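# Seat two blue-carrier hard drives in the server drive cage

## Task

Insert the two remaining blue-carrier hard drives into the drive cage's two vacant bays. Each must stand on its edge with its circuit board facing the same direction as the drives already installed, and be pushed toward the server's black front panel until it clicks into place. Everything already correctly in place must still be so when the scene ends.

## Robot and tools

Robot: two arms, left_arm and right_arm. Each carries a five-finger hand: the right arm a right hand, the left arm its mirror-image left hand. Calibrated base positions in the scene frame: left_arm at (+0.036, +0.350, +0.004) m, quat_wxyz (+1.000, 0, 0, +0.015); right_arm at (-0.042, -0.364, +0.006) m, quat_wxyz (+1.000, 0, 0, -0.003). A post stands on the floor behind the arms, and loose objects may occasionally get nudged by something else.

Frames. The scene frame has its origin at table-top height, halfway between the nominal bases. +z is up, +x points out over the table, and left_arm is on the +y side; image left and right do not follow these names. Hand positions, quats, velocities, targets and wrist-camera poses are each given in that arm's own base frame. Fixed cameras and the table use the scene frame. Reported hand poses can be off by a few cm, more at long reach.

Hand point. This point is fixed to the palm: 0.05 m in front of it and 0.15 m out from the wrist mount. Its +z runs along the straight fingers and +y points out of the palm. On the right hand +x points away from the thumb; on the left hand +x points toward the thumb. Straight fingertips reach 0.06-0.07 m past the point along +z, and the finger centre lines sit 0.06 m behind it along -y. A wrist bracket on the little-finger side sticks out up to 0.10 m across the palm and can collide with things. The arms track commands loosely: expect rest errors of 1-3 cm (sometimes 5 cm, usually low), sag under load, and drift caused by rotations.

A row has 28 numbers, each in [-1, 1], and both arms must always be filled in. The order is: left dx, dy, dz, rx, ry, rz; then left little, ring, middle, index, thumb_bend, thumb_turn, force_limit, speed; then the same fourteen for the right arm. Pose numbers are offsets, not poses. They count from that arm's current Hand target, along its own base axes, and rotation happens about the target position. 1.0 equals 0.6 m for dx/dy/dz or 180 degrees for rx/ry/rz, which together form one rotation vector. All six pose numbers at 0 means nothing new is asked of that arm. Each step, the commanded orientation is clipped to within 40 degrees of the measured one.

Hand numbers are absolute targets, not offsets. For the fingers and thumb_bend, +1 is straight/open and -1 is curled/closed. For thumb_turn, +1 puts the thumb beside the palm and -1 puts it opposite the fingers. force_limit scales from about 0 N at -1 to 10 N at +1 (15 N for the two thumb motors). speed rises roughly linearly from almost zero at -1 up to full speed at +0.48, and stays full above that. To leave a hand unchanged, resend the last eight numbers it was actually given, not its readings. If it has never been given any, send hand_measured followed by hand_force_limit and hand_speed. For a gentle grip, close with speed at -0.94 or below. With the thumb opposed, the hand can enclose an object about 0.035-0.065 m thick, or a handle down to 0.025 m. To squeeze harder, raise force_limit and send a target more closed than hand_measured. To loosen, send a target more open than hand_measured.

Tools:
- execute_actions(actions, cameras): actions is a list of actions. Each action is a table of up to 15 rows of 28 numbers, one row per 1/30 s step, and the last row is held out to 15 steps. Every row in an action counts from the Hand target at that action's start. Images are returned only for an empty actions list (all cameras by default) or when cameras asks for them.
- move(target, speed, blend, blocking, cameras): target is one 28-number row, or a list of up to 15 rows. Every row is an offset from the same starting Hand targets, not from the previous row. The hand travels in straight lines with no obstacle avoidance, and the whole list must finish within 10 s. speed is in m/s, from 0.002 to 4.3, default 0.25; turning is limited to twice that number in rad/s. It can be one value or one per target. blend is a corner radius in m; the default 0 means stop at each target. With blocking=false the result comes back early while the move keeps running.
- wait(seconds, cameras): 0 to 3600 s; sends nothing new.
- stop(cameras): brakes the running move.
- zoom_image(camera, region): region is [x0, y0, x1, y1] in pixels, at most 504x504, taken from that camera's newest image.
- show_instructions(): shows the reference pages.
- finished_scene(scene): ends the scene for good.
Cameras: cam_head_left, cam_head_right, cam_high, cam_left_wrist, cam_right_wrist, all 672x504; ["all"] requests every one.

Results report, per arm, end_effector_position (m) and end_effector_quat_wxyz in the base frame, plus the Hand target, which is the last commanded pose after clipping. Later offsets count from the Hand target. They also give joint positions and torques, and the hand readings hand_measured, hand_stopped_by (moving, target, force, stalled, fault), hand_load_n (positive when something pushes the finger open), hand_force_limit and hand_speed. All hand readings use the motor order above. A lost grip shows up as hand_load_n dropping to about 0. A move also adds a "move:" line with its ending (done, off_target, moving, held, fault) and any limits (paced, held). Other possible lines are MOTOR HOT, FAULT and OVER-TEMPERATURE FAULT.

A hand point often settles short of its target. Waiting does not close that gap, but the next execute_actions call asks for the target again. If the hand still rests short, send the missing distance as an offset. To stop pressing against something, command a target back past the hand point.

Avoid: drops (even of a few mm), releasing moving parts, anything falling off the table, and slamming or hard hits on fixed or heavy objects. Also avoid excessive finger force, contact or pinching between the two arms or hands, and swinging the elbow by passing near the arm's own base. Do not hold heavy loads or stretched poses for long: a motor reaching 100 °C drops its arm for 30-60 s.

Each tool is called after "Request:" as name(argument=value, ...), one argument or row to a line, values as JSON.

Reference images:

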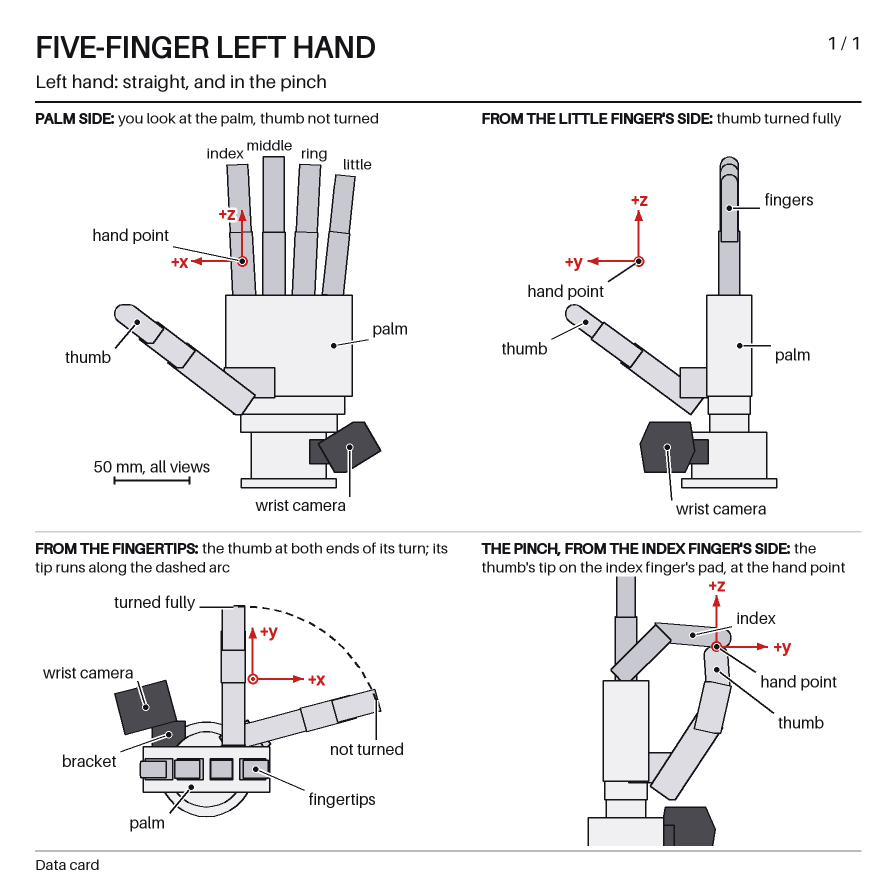

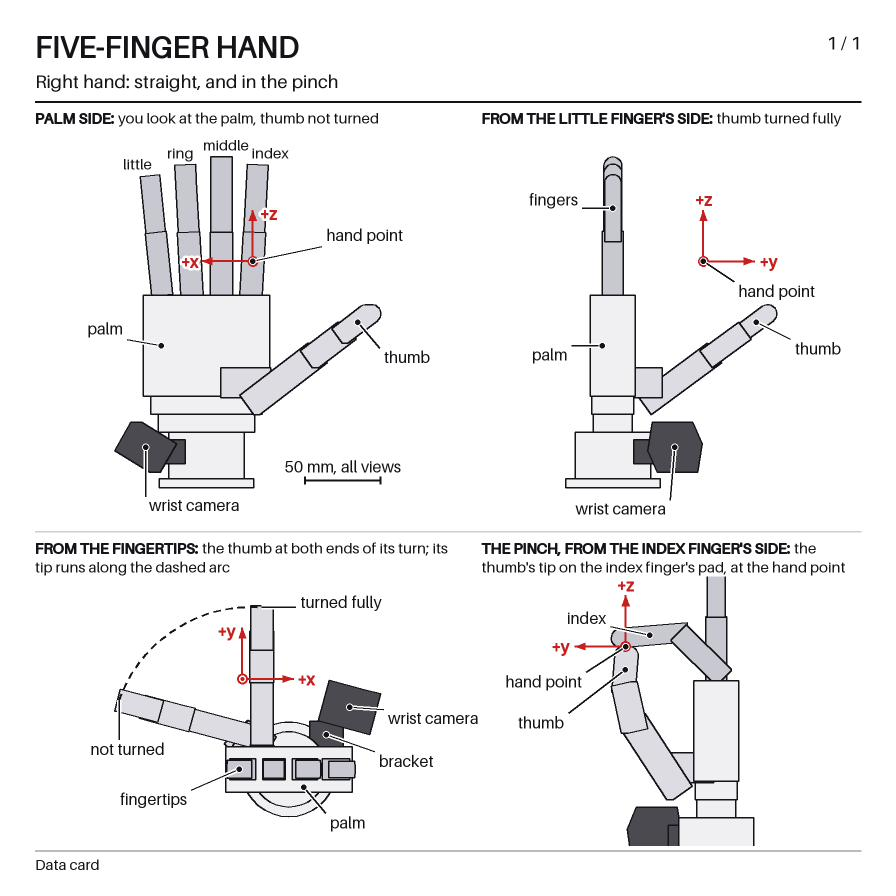

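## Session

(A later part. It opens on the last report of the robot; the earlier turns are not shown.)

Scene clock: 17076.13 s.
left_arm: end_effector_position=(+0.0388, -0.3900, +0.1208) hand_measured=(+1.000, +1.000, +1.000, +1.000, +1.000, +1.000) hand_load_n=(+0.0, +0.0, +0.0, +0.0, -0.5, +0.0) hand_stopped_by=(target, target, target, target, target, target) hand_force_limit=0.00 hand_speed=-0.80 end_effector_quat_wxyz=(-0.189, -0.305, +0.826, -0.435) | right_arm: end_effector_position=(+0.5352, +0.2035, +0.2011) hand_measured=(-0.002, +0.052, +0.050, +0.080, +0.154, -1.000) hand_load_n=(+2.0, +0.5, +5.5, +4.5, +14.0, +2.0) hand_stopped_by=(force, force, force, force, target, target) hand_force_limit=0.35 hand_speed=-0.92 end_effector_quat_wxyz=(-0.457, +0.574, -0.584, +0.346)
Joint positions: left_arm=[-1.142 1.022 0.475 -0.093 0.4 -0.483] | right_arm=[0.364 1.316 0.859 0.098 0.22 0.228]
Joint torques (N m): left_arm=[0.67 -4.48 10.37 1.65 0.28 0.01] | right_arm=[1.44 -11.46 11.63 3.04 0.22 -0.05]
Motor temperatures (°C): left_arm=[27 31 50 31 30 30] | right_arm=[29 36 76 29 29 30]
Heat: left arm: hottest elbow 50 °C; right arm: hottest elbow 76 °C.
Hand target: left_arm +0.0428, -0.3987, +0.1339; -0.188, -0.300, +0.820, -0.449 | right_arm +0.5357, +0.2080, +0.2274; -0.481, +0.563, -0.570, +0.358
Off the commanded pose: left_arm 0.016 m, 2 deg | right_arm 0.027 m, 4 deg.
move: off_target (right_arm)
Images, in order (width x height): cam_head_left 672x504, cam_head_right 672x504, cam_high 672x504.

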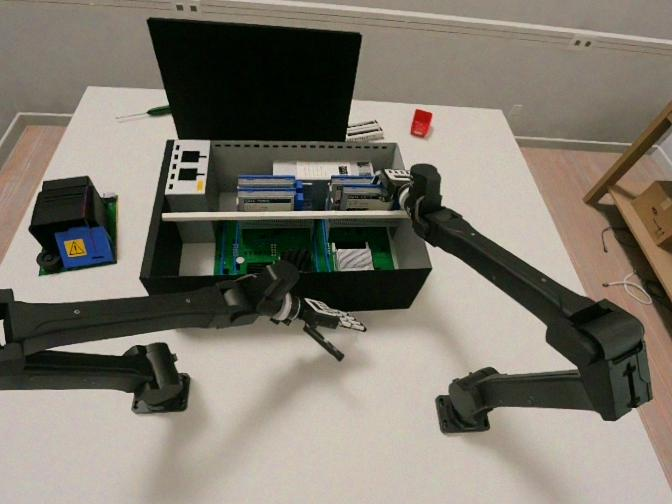

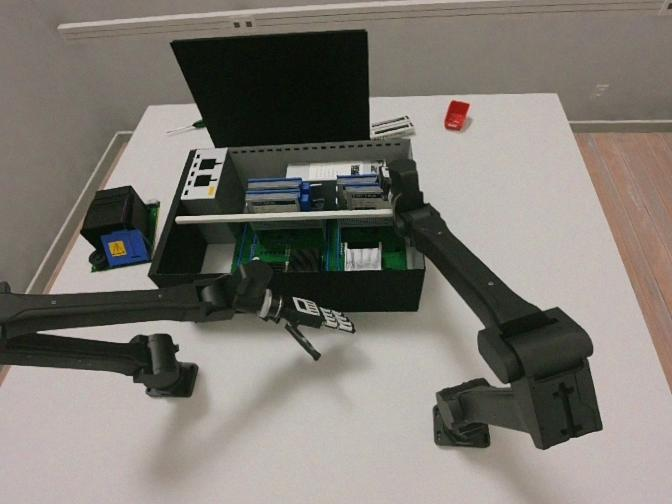

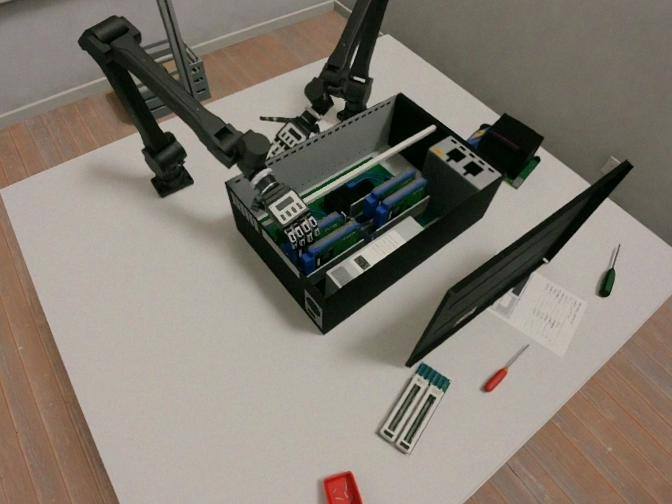

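Request:
move(
  target=[0,0,0,0,0,0,1,1,1,1,1,1,0,-0.8,0,0,0.025,-0.013,0.0286,0.004,-0.3,-0.3,-0.4,-0.4,0.15,-1,0.35,-0.92],
  speed=0.05,
  cameras=["cam_high","cam_head_left","cam_head_right"],
)

Request:
zoom_image(
  camera="cam_high",
  region=[306, 196, 366, 240],
)

Request:
zoom_image(
  camera="cam_head_left",
  region=[325, 170, 385, 215],
)

Scene clock: 17134.87 s.
left_arm: end_effector_position=(+0.0388, -0.3900, +0.1208) hand_measured=(+1.000, +1.000, +1.000, +1.000, +1.000, +1.000) hand_load_n=(+0.0, +0.0, +0.0, +0.0, +0.0, +0.0) hand_stopped_by=(target, target, target, target, target, target) hand_force_limit=0.00 hand_speed=-0.80 end_effector_quat_wxyz=(-0.189, -0.305, +0.826, -0.435) | right_arm: end_effector_position=(+0.5184, +0.1988, +0.1968) hand_measured=(-0.002, +0.052, +0.050, +0.080, +0.154, -1.000) hand_load_n=(+1.0, +1.5, +7.5, +4.5, +15.0, +2.0) hand_stopped_by=(force, force, force, force, target, target) hand_force_limit=0.35 hand_speed=-0.92 end_effector_quat_wxyz=(-0.418, +0.601, -0.598, +0.326)
Joint positions: left_arm=[-1.142 1.022 0.475 -0.093 0.4 -0.483] | right_arm=[0.365 1.29 0.892 -0.067 0.214 0.226]
Joint torques (N m): left_arm=[0.67 -4.48 10.39 1.63 0.28 0.01] | right_arm=[0.91 -10.81 17.96 1.13 0.03 -0.14]
Motor temperatures (°C): left_arm=[27 31 50 31 30 30] | right_arm=[29 35 68 29 29 30]
Heat: left arm: hottest elbow 50 °C; right arm: hottest elbow 68 °C.
Hand target: left_arm +0.0428, -0.3987, +0.1339; -0.188, -0.300, +0.820, -0.449 | right_arm +0.5357, +0.2080, +0.2425; -0.445, +0.591, -0.580, +0.341
Off the commanded pose: left_arm 0.016 m, 2 deg | right_arm 0.050 m, 4 deg.
move: off_target (right_arm)
Images, in order (width x height): cam_head_left 672x504, cam_head_right 672x504, cam_high 672x504.

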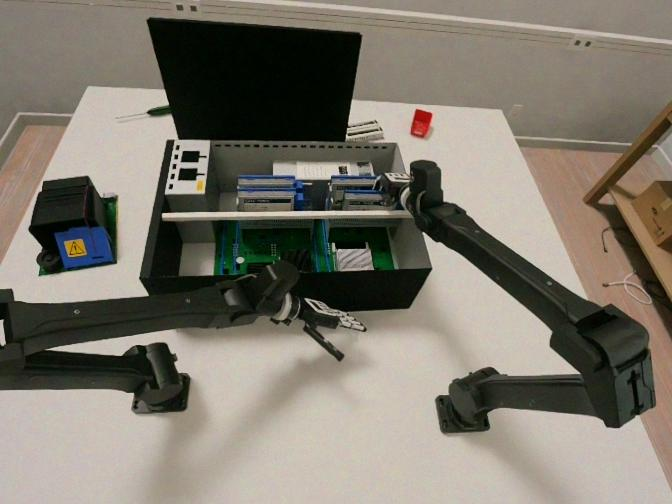

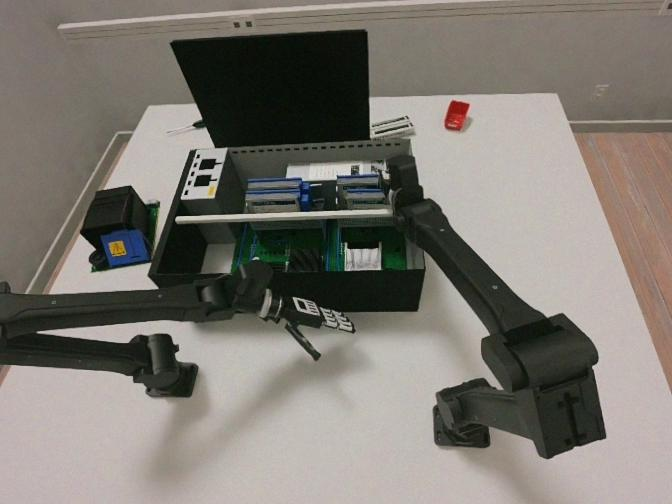

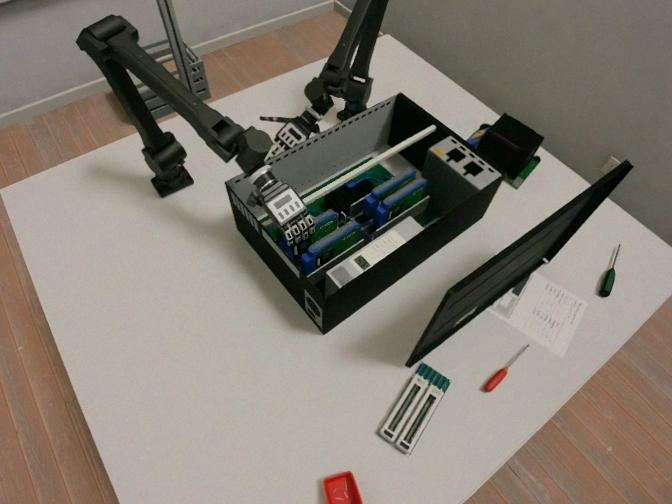

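Scaled by 8.400 from the camera's image (finer frame: 960x720).

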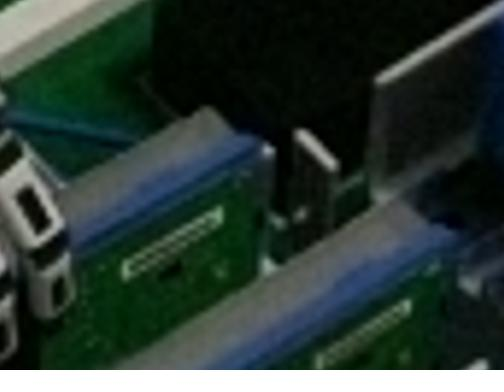

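Scaled by 8.400 from the camera's image (finer frame: 960x720).

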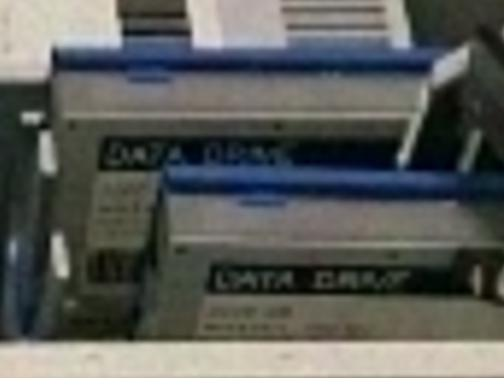

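Request:
move(
  target=[0,0,0,0,0,0,1,1,1,1,1,1,0,-0.8,0.0258,0,0.008,-0.0076,0,0.0046,-0.3,-0.3,-0.4,-0.4,0.15,-1,0.35,-0.92],
  speed=0.05,
  cameras=["cam_high","cam_head_left","cam_head_right","cam_right_wrist"],
)

Request:
zoom_image(
  camera="cam_high",
  region=[306, 196, 366, 240],
)

Request:
zoom_image(
  camera="cam_head_left",
  region=[325, 170, 385, 215],
)

Scene clock: 17164.40 s.
left_arm: end_effector_position=(+0.0388, -0.3900, +0.1208) hand_measured=(+1.000, +1.000, +1.000, +1.000, +1.000, +1.000) hand_load_n=(+0.0, +0.0, +0.0, +0.0, -0.5, +0.0) hand_stopped_by=(target, target, target, target, target, target) hand_force_limit=0.00 hand_speed=-0.80 end_effector_quat_wxyz=(-0.189, -0.305, +0.826, -0.435) | right_arm: end_effector_position=(+0.5229, +0.2007, +0.1968) hand_measured=(-0.002, +0.052, +0.050, +0.080, +0.154, -1.000) hand_load_n=(+1.5, +1.5, +7.0, +5.5, +13.0, +2.5) hand_stopped_by=(force, force, force, force, target, target) hand_force_limit=0.35 hand_speed=-0.92 end_effector_quat_wxyz=(-0.409, +0.616, -0.589, +0.325)
Joint positions: left_arm=[-1.142 1.022 0.475 -0.093 0.4 -0.483] | right_arm=[0.363 1.308 0.922 -0.096 0.201 0.197]
Joint torques (N m): left_arm=[0.67 -4.42 10.39 1.65 0.28 0.01] | right_arm=[-0.5 -9.47 19.63 1.76 -0.09 -0.1]
Motor temperatures (°C): left_arm=[27 31 50 31 30 30] | right_arm=[29 35 71 28 29 30]
Heat: left arm: hottest elbow 50 °C; right arm: hottest elbow 71 °C.
Hand target: left_arm +0.0428, -0.3987, +0.1339; -0.188, -0.300, +0.820, -0.449 | right_arm +0.5512, +0.2080, +0.2473; -0.441, +0.601, -0.571, +0.344
Off the commanded pose: left_arm 0.016 m, 2 deg | right_arm 0.058 m, 5 deg.
move: off_target (right_arm)
cam_right_wrist: T_world_to_cam=[[-0.44803, -0.21965, -0.86662, 0.44516], [-0.64548, 0.75017, 0.14357, 0.15412], [0.61857, 0.6237, -0.47787, -0.24209]] pos_world=[0.44867, 0.13315, 0.24798]
Images, in order (width x height): cam_head_left 672x504, cam_head_right 672x504, cam_high 672x504, cam_right_wrist 672x504.

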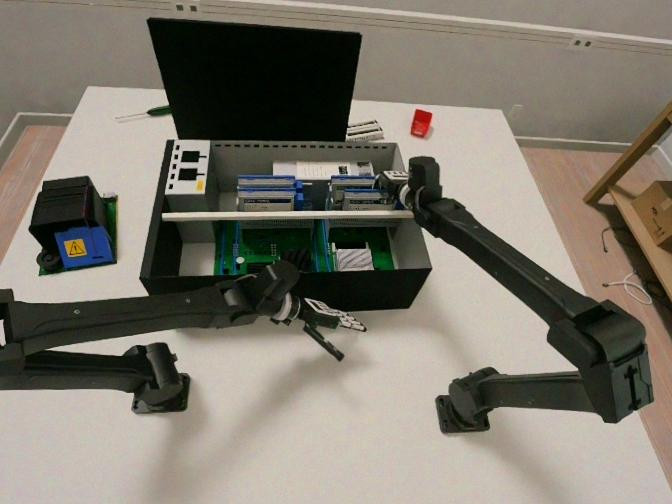

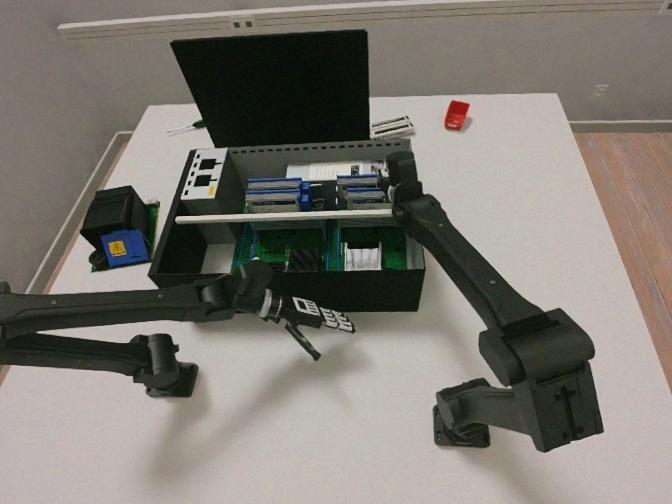

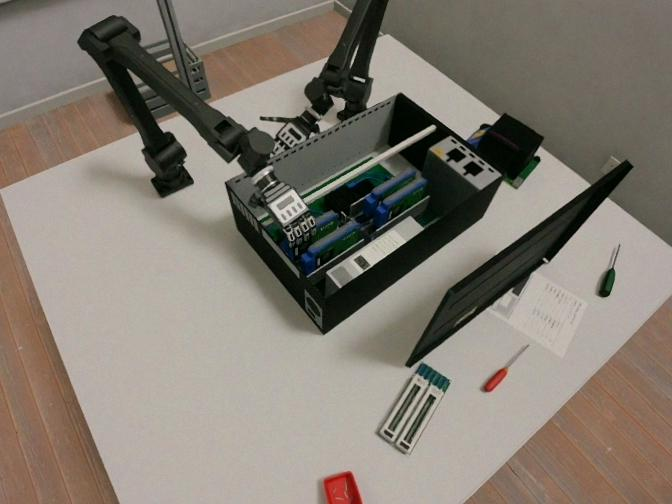

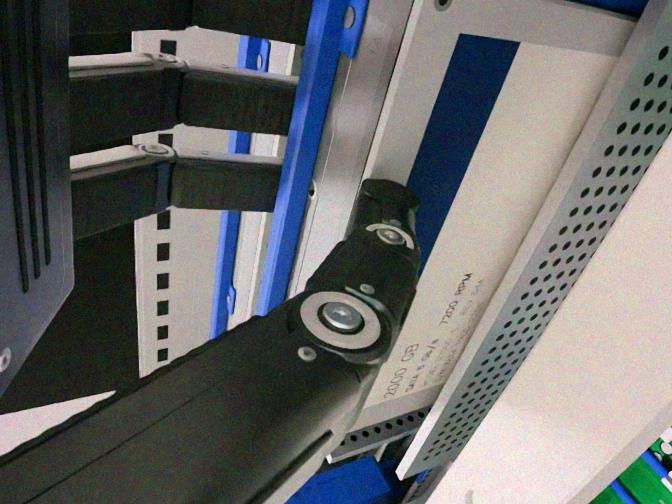

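Scaled by 8.400 from the camera's image (finer frame: 960x720).

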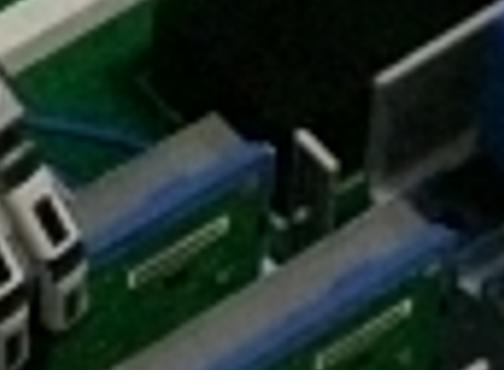

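Scaled by 8.400 from the camera's image (finer frame: 960x720).

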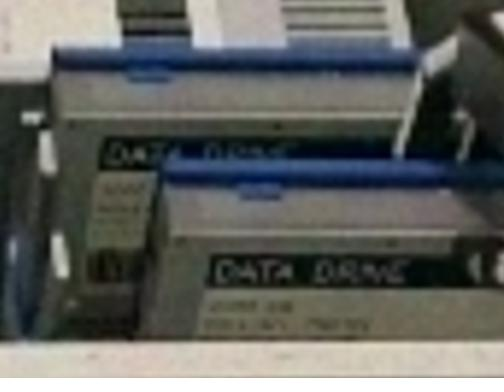

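Request:
move(
  target=[0,0,0,0,0,0,1,1,1,1,1,1,0,-0.8,0.022,0.003,0.02,0,0,0.002,-0.3,-0.3,-0.4,-0.4,0.15,-1,0.35,-0.92],
  speed=0.05,
  cameras=["cam_high","cam_head_left","cam_head_right"],
)

Request:
zoom_image(
  camera="cam_high",
  region=[306, 196, 366, 240],
)

Request:
zoom_image(
  camera="cam_head_left",
  region=[325, 170, 385, 215],
)

Scene clock: 17176.43 s.
left_arm: end_effector_position=(+0.0388, -0.3900, +0.1208) hand_measured=(+1.000, +1.000, +1.000, +1.000, +1.000, +1.000) hand_load_n=(+0.0, +0.0, +0.0, +0.0, +0.0, -0.5) hand_stopped_by=(target, target, target, target, target, target) hand_force_limit=0.00 hand_speed=-0.80 end_effector_quat_wxyz=(-0.189, -0.305, +0.826, -0.435) | right_arm: end_effector_position=(+0.5302, +0.2014, +0.1981) hand_measured=(-0.002, +0.052, +0.050, +0.080, +0.154, -1.000) hand_load_n=(+3.0, +2.0, +7.0, +5.0, +12.5, +1.0) hand_stopped_by=(force, force, force, force, target, target) hand_force_limit=0.35 hand_speed=-0.92 end_effector_quat_wxyz=(-0.401, +0.626, -0.588, +0.319)
Joint positions: left_arm=[-1.142 1.022 0.475 -0.093 0.4 -0.483] | right_arm=[0.355 1.332 0.962 -0.135 0.184 0.183]
Joint torques (N m): left_arm=[0.67 -4.48 10.39 1.63 0.28 0.01] | right_arm=[-0.15 -10.4 20.85 1.81 -0.03 -0.11]
Motor temperatures (°C): left_arm=[27 31 50 31 30 30] | right_arm=[29 34 74 28 29 30]
Heat: left arm: hottest elbow 50 °C; right arm: hottest elbow 74 °C.
Hand target: left_arm +0.0428, -0.3987, +0.1339; -0.188, -0.300, +0.820, -0.449 | right_arm +0.5645, +0.2098, +0.2595; -0.442, +0.602, -0.570, +0.343
Off the commanded pose: left_arm 0.016 m, 2 deg | right_arm 0.071 m, 6 deg.
move: off_target (right_arm)
Images, in order (width x height): cam_head_left 672x504, cam_head_right 672x504, cam_high 672x504.

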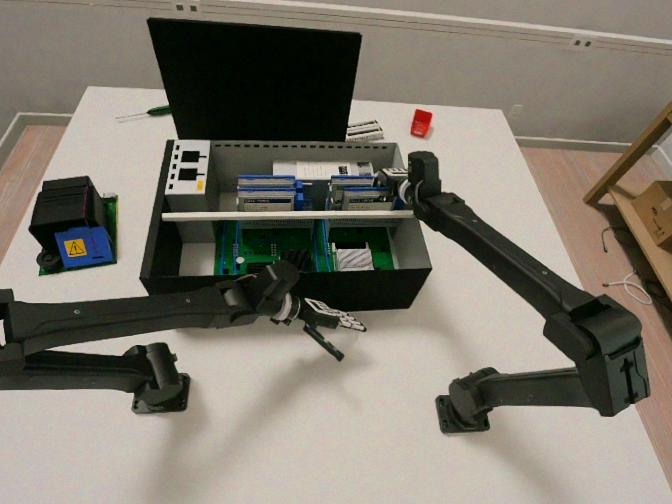

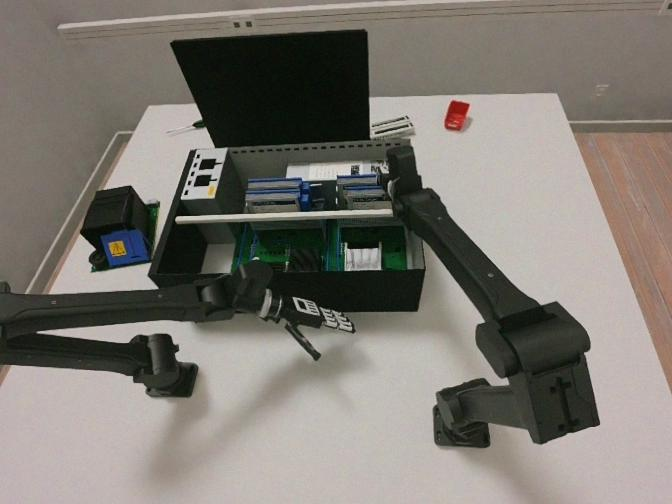

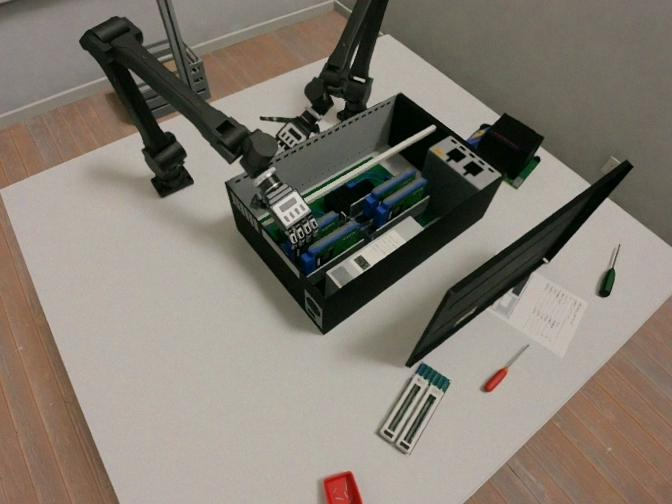

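Scaled by 8.400 from the camera's image (finer frame: 960x720).

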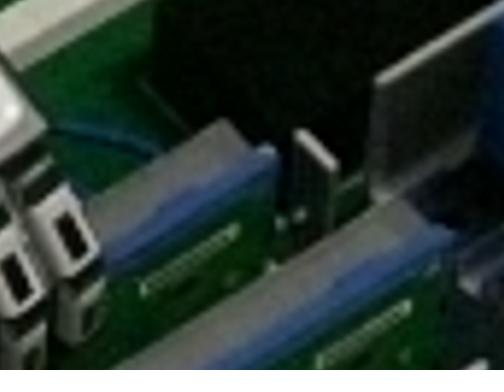

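Scaled by 8.400 from the camera's image (finer frame: 960x720).

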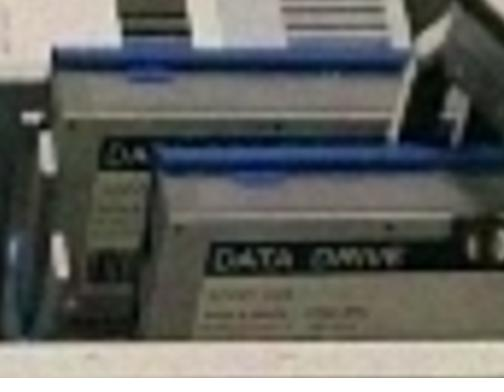

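Request:
move(
  target=[0,0,0,0,0,0,1,1,1,1,1,1,0,-0.8,0.008,0.003,-0.01,0.003,-0.013,0.003,-0.3,-0.3,-0.4,-0.4,0.15,-1,0.35,-0.92],
  speed=0.05,
  cameras=["cam_high","cam_head_left","cam_head_right"],
)

Request:
zoom_image(
  camera="cam_high",
  region=[306, 196, 366, 240],
)

Request:
zoom_image(
  camera="cam_head_left",
  region=[325, 170, 385, 215],
)

Scene clock: 17201.03 s.
left_arm: end_effector_position=(+0.0388, -0.3900, +0.1208) hand_measured=(+1.000, +1.000, +1.000, +1.000, +1.000, +1.000) hand_load_n=(+0.0, +0.0, +0.0, +0.0, +0.0, +0.0) hand_stopped_by=(target, target, target, target, target, target) hand_force_limit=0.00 hand_speed=-0.80 end_effector_quat_wxyz=(-0.189, -0.305, +0.826, -0.435) | right_arm: end_effector_position=(+0.5384, +0.2050, +0.1978) hand_measured=(-0.002, +0.052, +0.050, +0.080, +0.154, -1.000) hand_load_n=(+2.5, +1.5, +7.0, +6.0, +11.5, +2.0) hand_stopped_by=(force, force, force, force, target, target) hand_force_limit=0.35 hand_speed=-0.92 end_effector_quat_wxyz=(-0.412, +0.624, -0.580, +0.323)
Joint positions: left_arm=[-1.142 1.022 0.475 -0.093 0.4 -0.483] | right_arm=[0.354 1.349 0.962 -0.089 0.175 0.172]
Joint torques (N m): left_arm=[0.73 -4.48 10.39 1.63 0.28 0.01] | right_arm=[-0.03 -10.58 17.76 3.36 0.05 -0.11]
Motor temperatures (°C): left_arm=[27 31 50 31 30 30] | right_arm=[29 34 82 28 29 30]
Heat: left arm: hottest elbow 50 °C; right arm: hottest elbow 82 °C.
Hand target: left_arm +0.0428, -0.3987, +0.1339; -0.188, -0.300, +0.820, -0.449 | right_arm +0.5692, +0.2115, +0.2533; -0.458, +0.596, -0.559, +0.350
Off the commanded pose: left_arm 0.016 m, 2 deg | right_arm 0.064 m, 7 deg.
move: off_target (right_arm)
Images, in order (width x height): cam_head_left 672x504, cam_head_right 672x504, cam_high 672x504.

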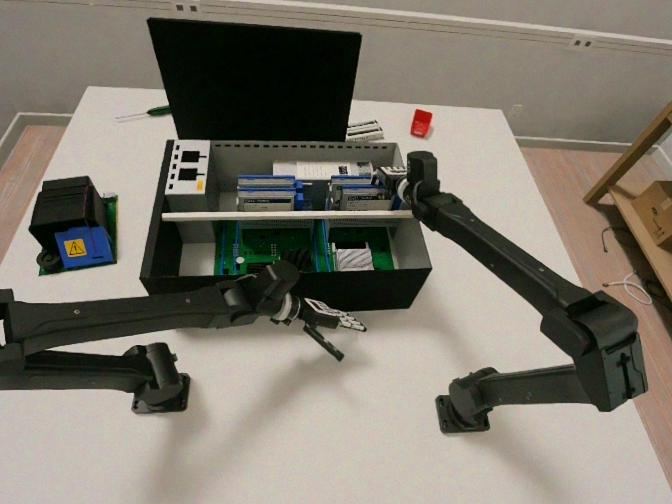

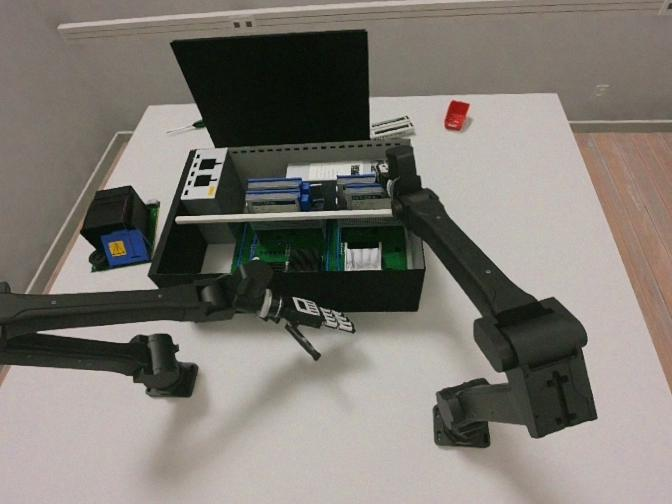

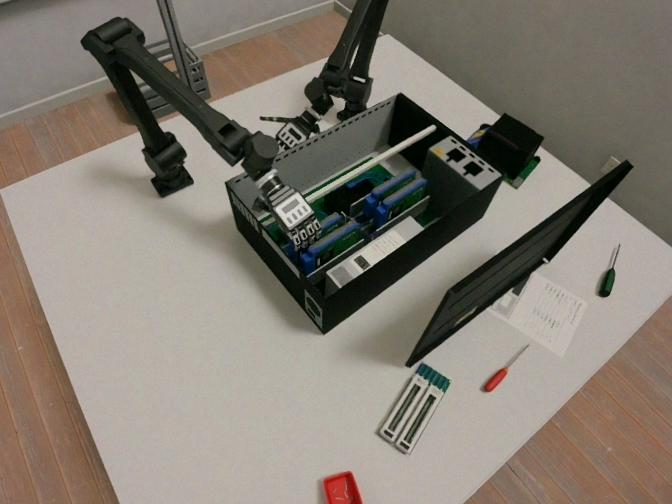

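Scaled by 8.400 from the camera's image (finer frame: 960x720).

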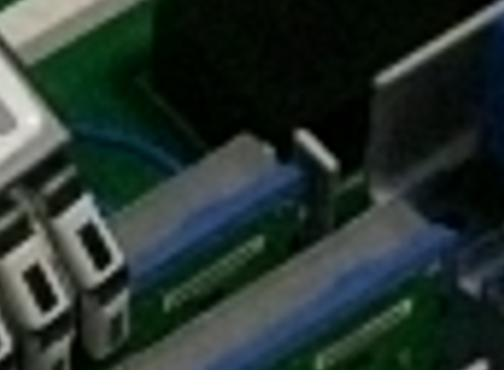

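Scaled by 8.400 from the camera's image (finer frame: 960x720).

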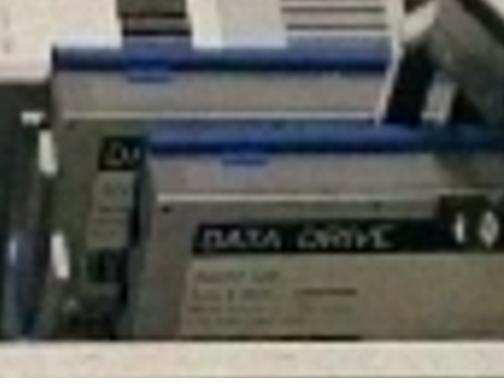

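Request:
move(
  target=[0,0,0,0,0,0,1,1,1,1,1,1,0,-0.8,-0.008,0.0,-0.03,0,0,0,-0.3,-0.3,-0.4,-0.4,0.15,-1,0.35,-0.92],
  speed=0.04,
  cameras=["cam_high","cam_head_left","cam_head_right"],
)

Request:
zoom_image(
  camera="cam_high",
  region=[306, 196, 366, 240],
)

Request:
zoom_image(
  camera="cam_head_left",
  region=[325, 170, 385, 215],
)

Scene clock: 17219.67 s.
left_arm: end_effector_position=(+0.0388, -0.3900, +0.1208) hand_measured=(+1.000, +1.000, +1.000, +1.000, +1.000, +1.000) hand_load_n=(+0.5, +0.0, +0.0, +0.0, +0.0, +0.0) hand_stopped_by=(target, target, target, target, target, target) hand_force_limit=0.00 hand_speed=-0.80 end_effector_quat_wxyz=(-0.189, -0.305, +0.826, -0.435) | right_arm: end_effector_position=(+0.5435, +0.2064, +0.1992) hand_measured=(-0.002, +0.052, +0.050, +0.080, +0.154, -1.000) hand_load_n=(+2.5, +1.0, +6.0, +6.5, +11.5, +2.0) hand_stopped_by=(force, force, force, force, target, target) hand_force_limit=0.35 hand_speed=-0.92 end_effector_quat_wxyz=(-0.419, +0.621, -0.576, +0.328)
Joint positions: left_arm=[-1.142 1.022 0.475 -0.093 0.4 -0.483] | right_arm=[0.353 1.358 0.962 -0.061 0.175 0.168]
Joint torques (N m): left_arm=[0.67 -4.48 10.39 1.65 0.28 0.01] | right_arm=[0.03 -10.46 14.57 3.96 0.08 -0.01]
Motor temperatures (°C): left_arm=[27 31 50 31 30 30] | right_arm=[29 34 83 29 29 30]
Heat: left arm: hottest elbow 50 °C; right arm: hottest elbow 83 °C.
Hand target: left_arm +0.0428, -0.3987, +0.1339; -0.188, -0.300, +0.820, -0.449 | right_arm +0.5644, +0.2116, +0.2354; -0.458, +0.596, -0.559, +0.350
Off the commanded pose: left_arm 0.016 m, 2 deg | right_arm 0.042 m, 6 deg.
move: off_target (right_arm)
Images, in order (width x height): cam_head_left 672x504, cam_head_right 672x504, cam_high 672x504.

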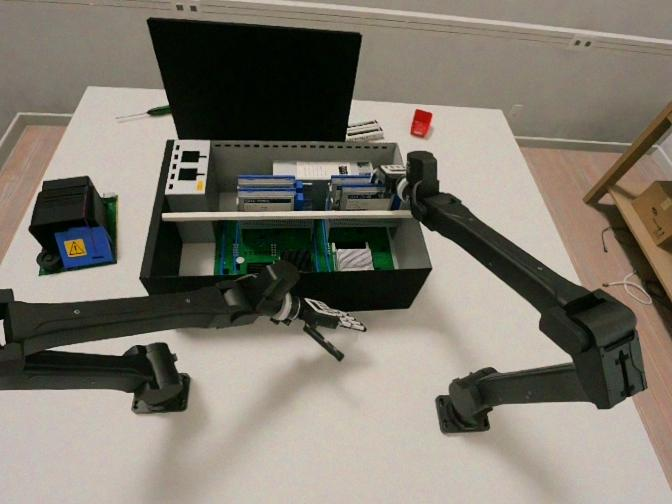

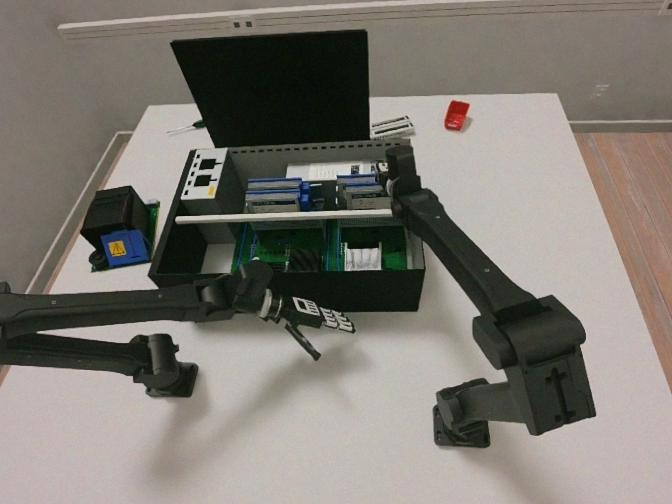

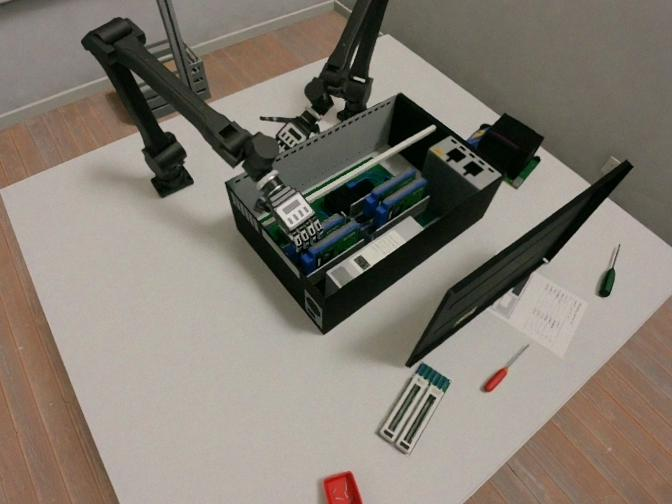

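Scaled by 8.400 from the camera's image (finer frame: 960x720).

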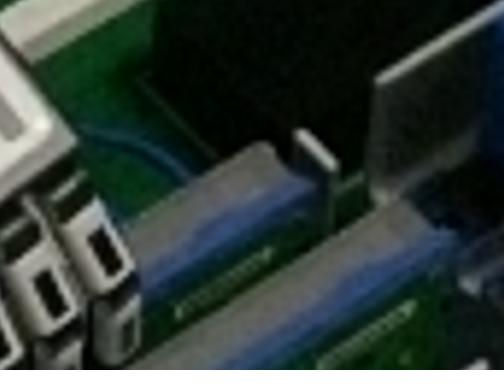

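Scaled by 8.400 from the camera's image (finer frame: 960x720).

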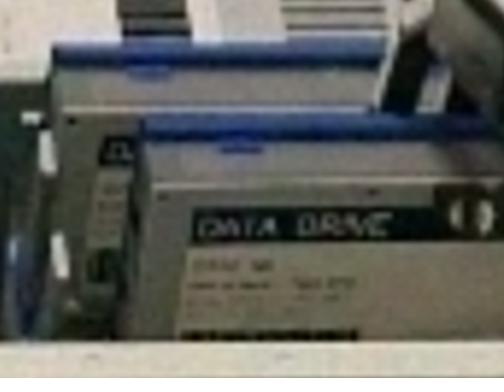

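Request:
move(
  target=[0,0,0,0,0,0,1,1,1,1,1,1,0,-0.8,-0.025,0.0,-0.01,0,0,0,-0.3,-0.3,-0.4,-0.4,0.15,-1,0.35,-0.92],
  speed=0.04,
  cameras=["cam_high","cam_head_left"],
)

Request:
zoom_image(
  camera="cam_high",
  region=[306, 196, 366, 240],
)

Request:
zoom_image(
  camera="cam_head_left",
  region=[325, 170, 385, 215],
)

Scene clock: 17231.30 s.
left_arm: end_effector_position=(+0.0388, -0.3900, +0.1208) hand_measured=(+1.000, +1.000, +1.000, +1.000, +1.000, +1.000) hand_load_n=(+0.0, +0.0, +0.0, +0.0, +0.0, +0.0) hand_stopped_by=(target, target, target, target, target, target) hand_force_limit=0.00 hand_speed=-0.80 end_effector_quat_wxyz=(-0.189, -0.305, +0.826, -0.435) | right_arm: end_effector_position=(+0.5425, +0.2046, +0.1981) hand_measured=(-0.002, +0.052, +0.050, +0.080, +0.154, -1.000) hand_load_n=(+2.5, +1.0, +6.0, +7.0, +11.0, +1.5) hand_stopped_by=(force, force, force, force, target, target) hand_force_limit=0.35 hand_speed=-0.92 end_effector_quat_wxyz=(-0.426, +0.614, -0.574, +0.335)
Joint positions: left_arm=[-1.142 1.022 0.475 -0.093 0.4 -0.483] | right_arm=[0.354 1.351 0.938 -0.02 0.183 0.168]
Joint torques (N m): left_arm=[0.67 -4.48 10.37 1.65 0.28 0.01] | right_arm=[0.26 -13.04 12.55 3.03 0.19 0.02]
Motor temperatures (°C): left_arm=[27 31 50 31 30 30] | right_arm=[29 34 81 29 29 30]
Heat: left arm: hottest elbow 50 °C; right arm: hottest elbow 81 °C.
Hand target: left_arm +0.0428, -0.3987, +0.1339; -0.188, -0.300, +0.820, -0.449 | right_arm +0.5495, +0.2115, +0.2295; -0.458, +0.596, -0.559, +0.350
Off the commanded pose: left_arm 0.016 m, 2 deg | right_arm 0.033 m, 5 deg.
move: off_target (right_arm)
Images, in order (width x height): cam_head_left 672x504, cam_high 672x504.

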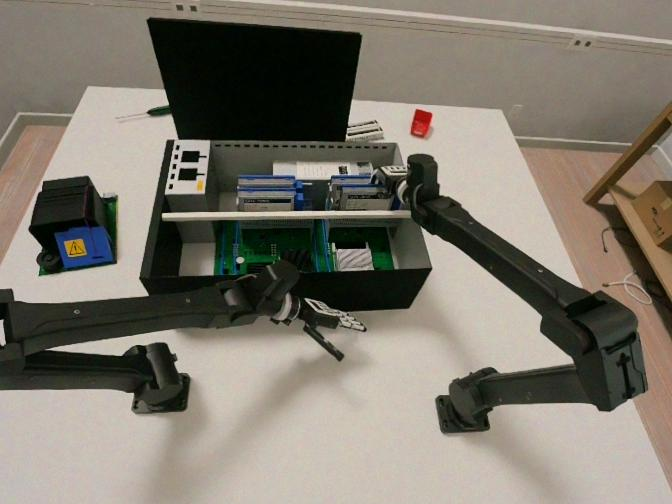

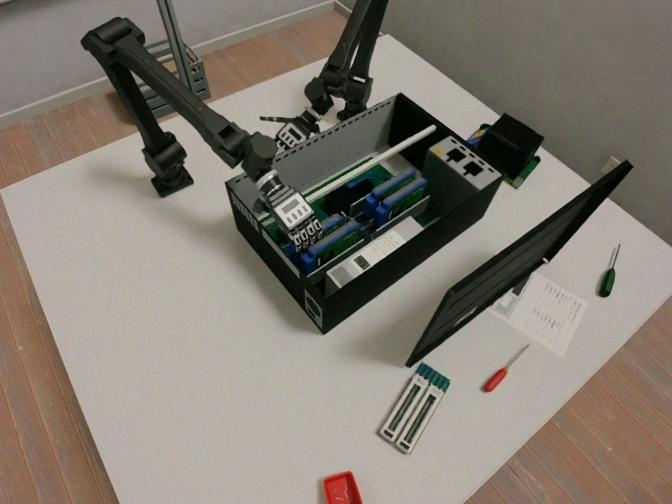

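Scaled by 8.400 from the camera's image (finer frame: 960x720).

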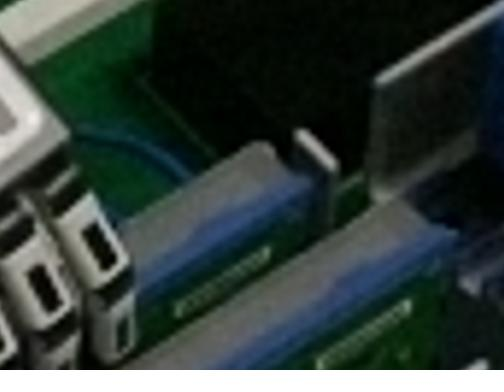

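Scaled by 8.400 from the camera's image (finer frame: 960x720).

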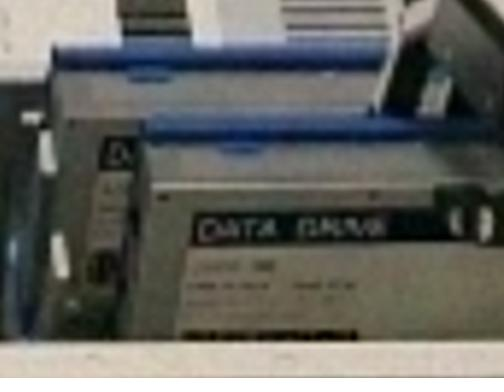

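Request:
move(
  target=[0,0,0,0,0,0,1,1,1,1,1,1,0,-0.8,-0.018,0.0,0.008,-0.006,0.008,0,-0.3,-0.3,-0.4,-0.4,0.15,-1,0.35,-0.92],
  speed=0.04,
  cameras=["cam_high","cam_head_left"],
)

Request:
zoom_image(
  camera="cam_high",
  region=[306, 196, 366, 240],
)

Request:
zoom_image(
  camera="cam_head_left",
  region=[325, 170, 385, 215],
)

Scene clock: 17248.40 s.
left_arm: end_effector_position=(+0.0388, -0.3900, +0.1208) hand_measured=(+1.000, +1.000, +1.000, +1.000, +1.000, +1.000) hand_load_n=(+0.0, +0.0, +0.0, +0.0, +0.0, -0.5) hand_stopped_by=(target, target, target, target, target, target) hand_force_limit=0.00 hand_speed=-0.80 end_effector_quat_wxyz=(-0.189, -0.305, +0.826, -0.435) | right_arm: end_effector_position=(+0.5377, +0.2053, +0.1983) hand_measured=(-0.002, +0.052, +0.050, +0.080, +0.154, -1.000) hand_load_n=(+1.5, +0.5, +6.0, +5.0, +14.0, +1.5) hand_stopped_by=(force, force, force, force, target, target) hand_force_limit=0.35 hand_speed=-0.92 end_effector_quat_wxyz=(-0.419, +0.617, -0.575, +0.336)
Joint positions: left_arm=[-1.142 1.022 0.475 -0.093 0.4 -0.483] | right_arm=[0.363 1.341 0.937 -0.042 0.198 0.168]
Joint torques (N m): left_arm=[0.73 -4.42 10.39 1.65 0.28 0.01] | right_arm=[1.55 -13.45 13.5 1.58 0.17 0]
Motor temperatures (°C): left_arm=[27 31 50 31 30 30] | right_arm=[29 35 75 29 29 30]
Heat: left arm: hottest elbow 50 °C; right arm: hottest elbow 75 °C.
Hand target: left_arm +0.0428, -0.3987, +0.1339; -0.188, -0.300, +0.820, -0.449 | right_arm +0.5386, +0.2116, +0.2342; -0.445, +0.605, -0.562, +0.348
Off the commanded pose: left_arm 0.016 m, 2 deg | right_arm 0.037 m, 4 deg.
move: off_target (right_arm)
Images, in order (width x height): cam_head_left 672x504, cam_high 672x504.

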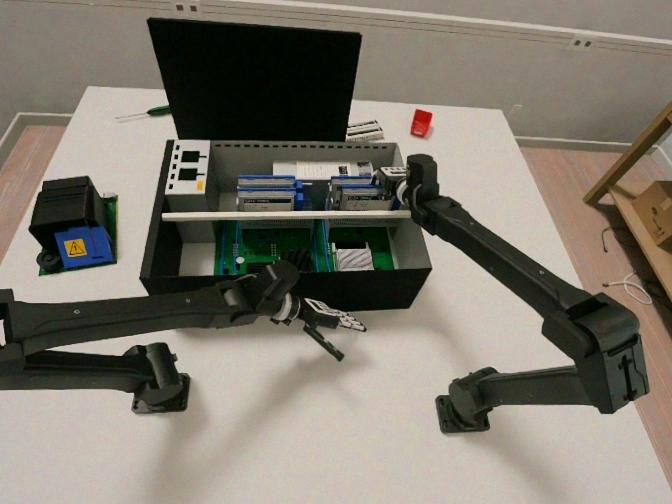

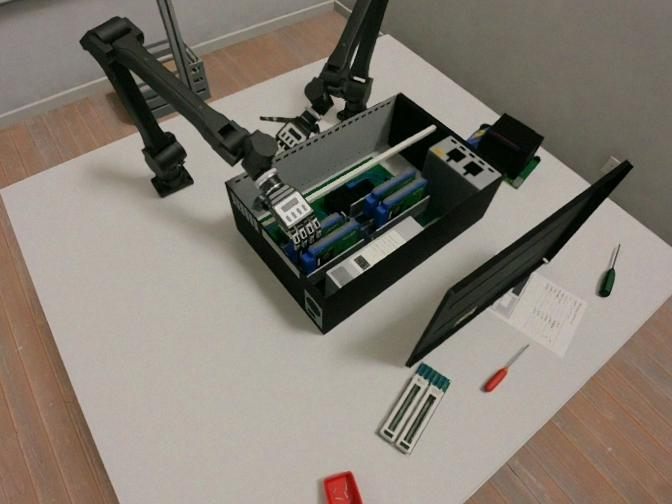

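Scaled by 8.400 from the camera's image (finer frame: 960x720).

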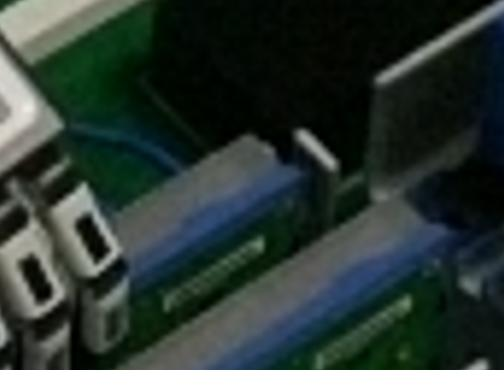

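Scaled by 8.400 from the camera's image (finer frame: 960x720).

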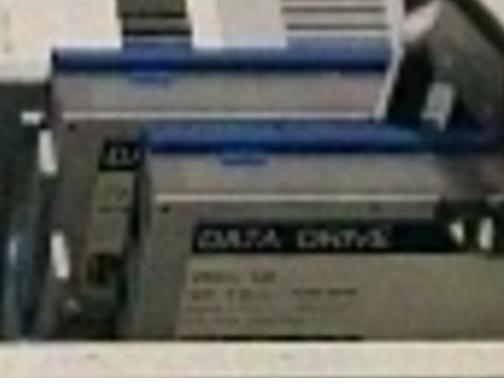

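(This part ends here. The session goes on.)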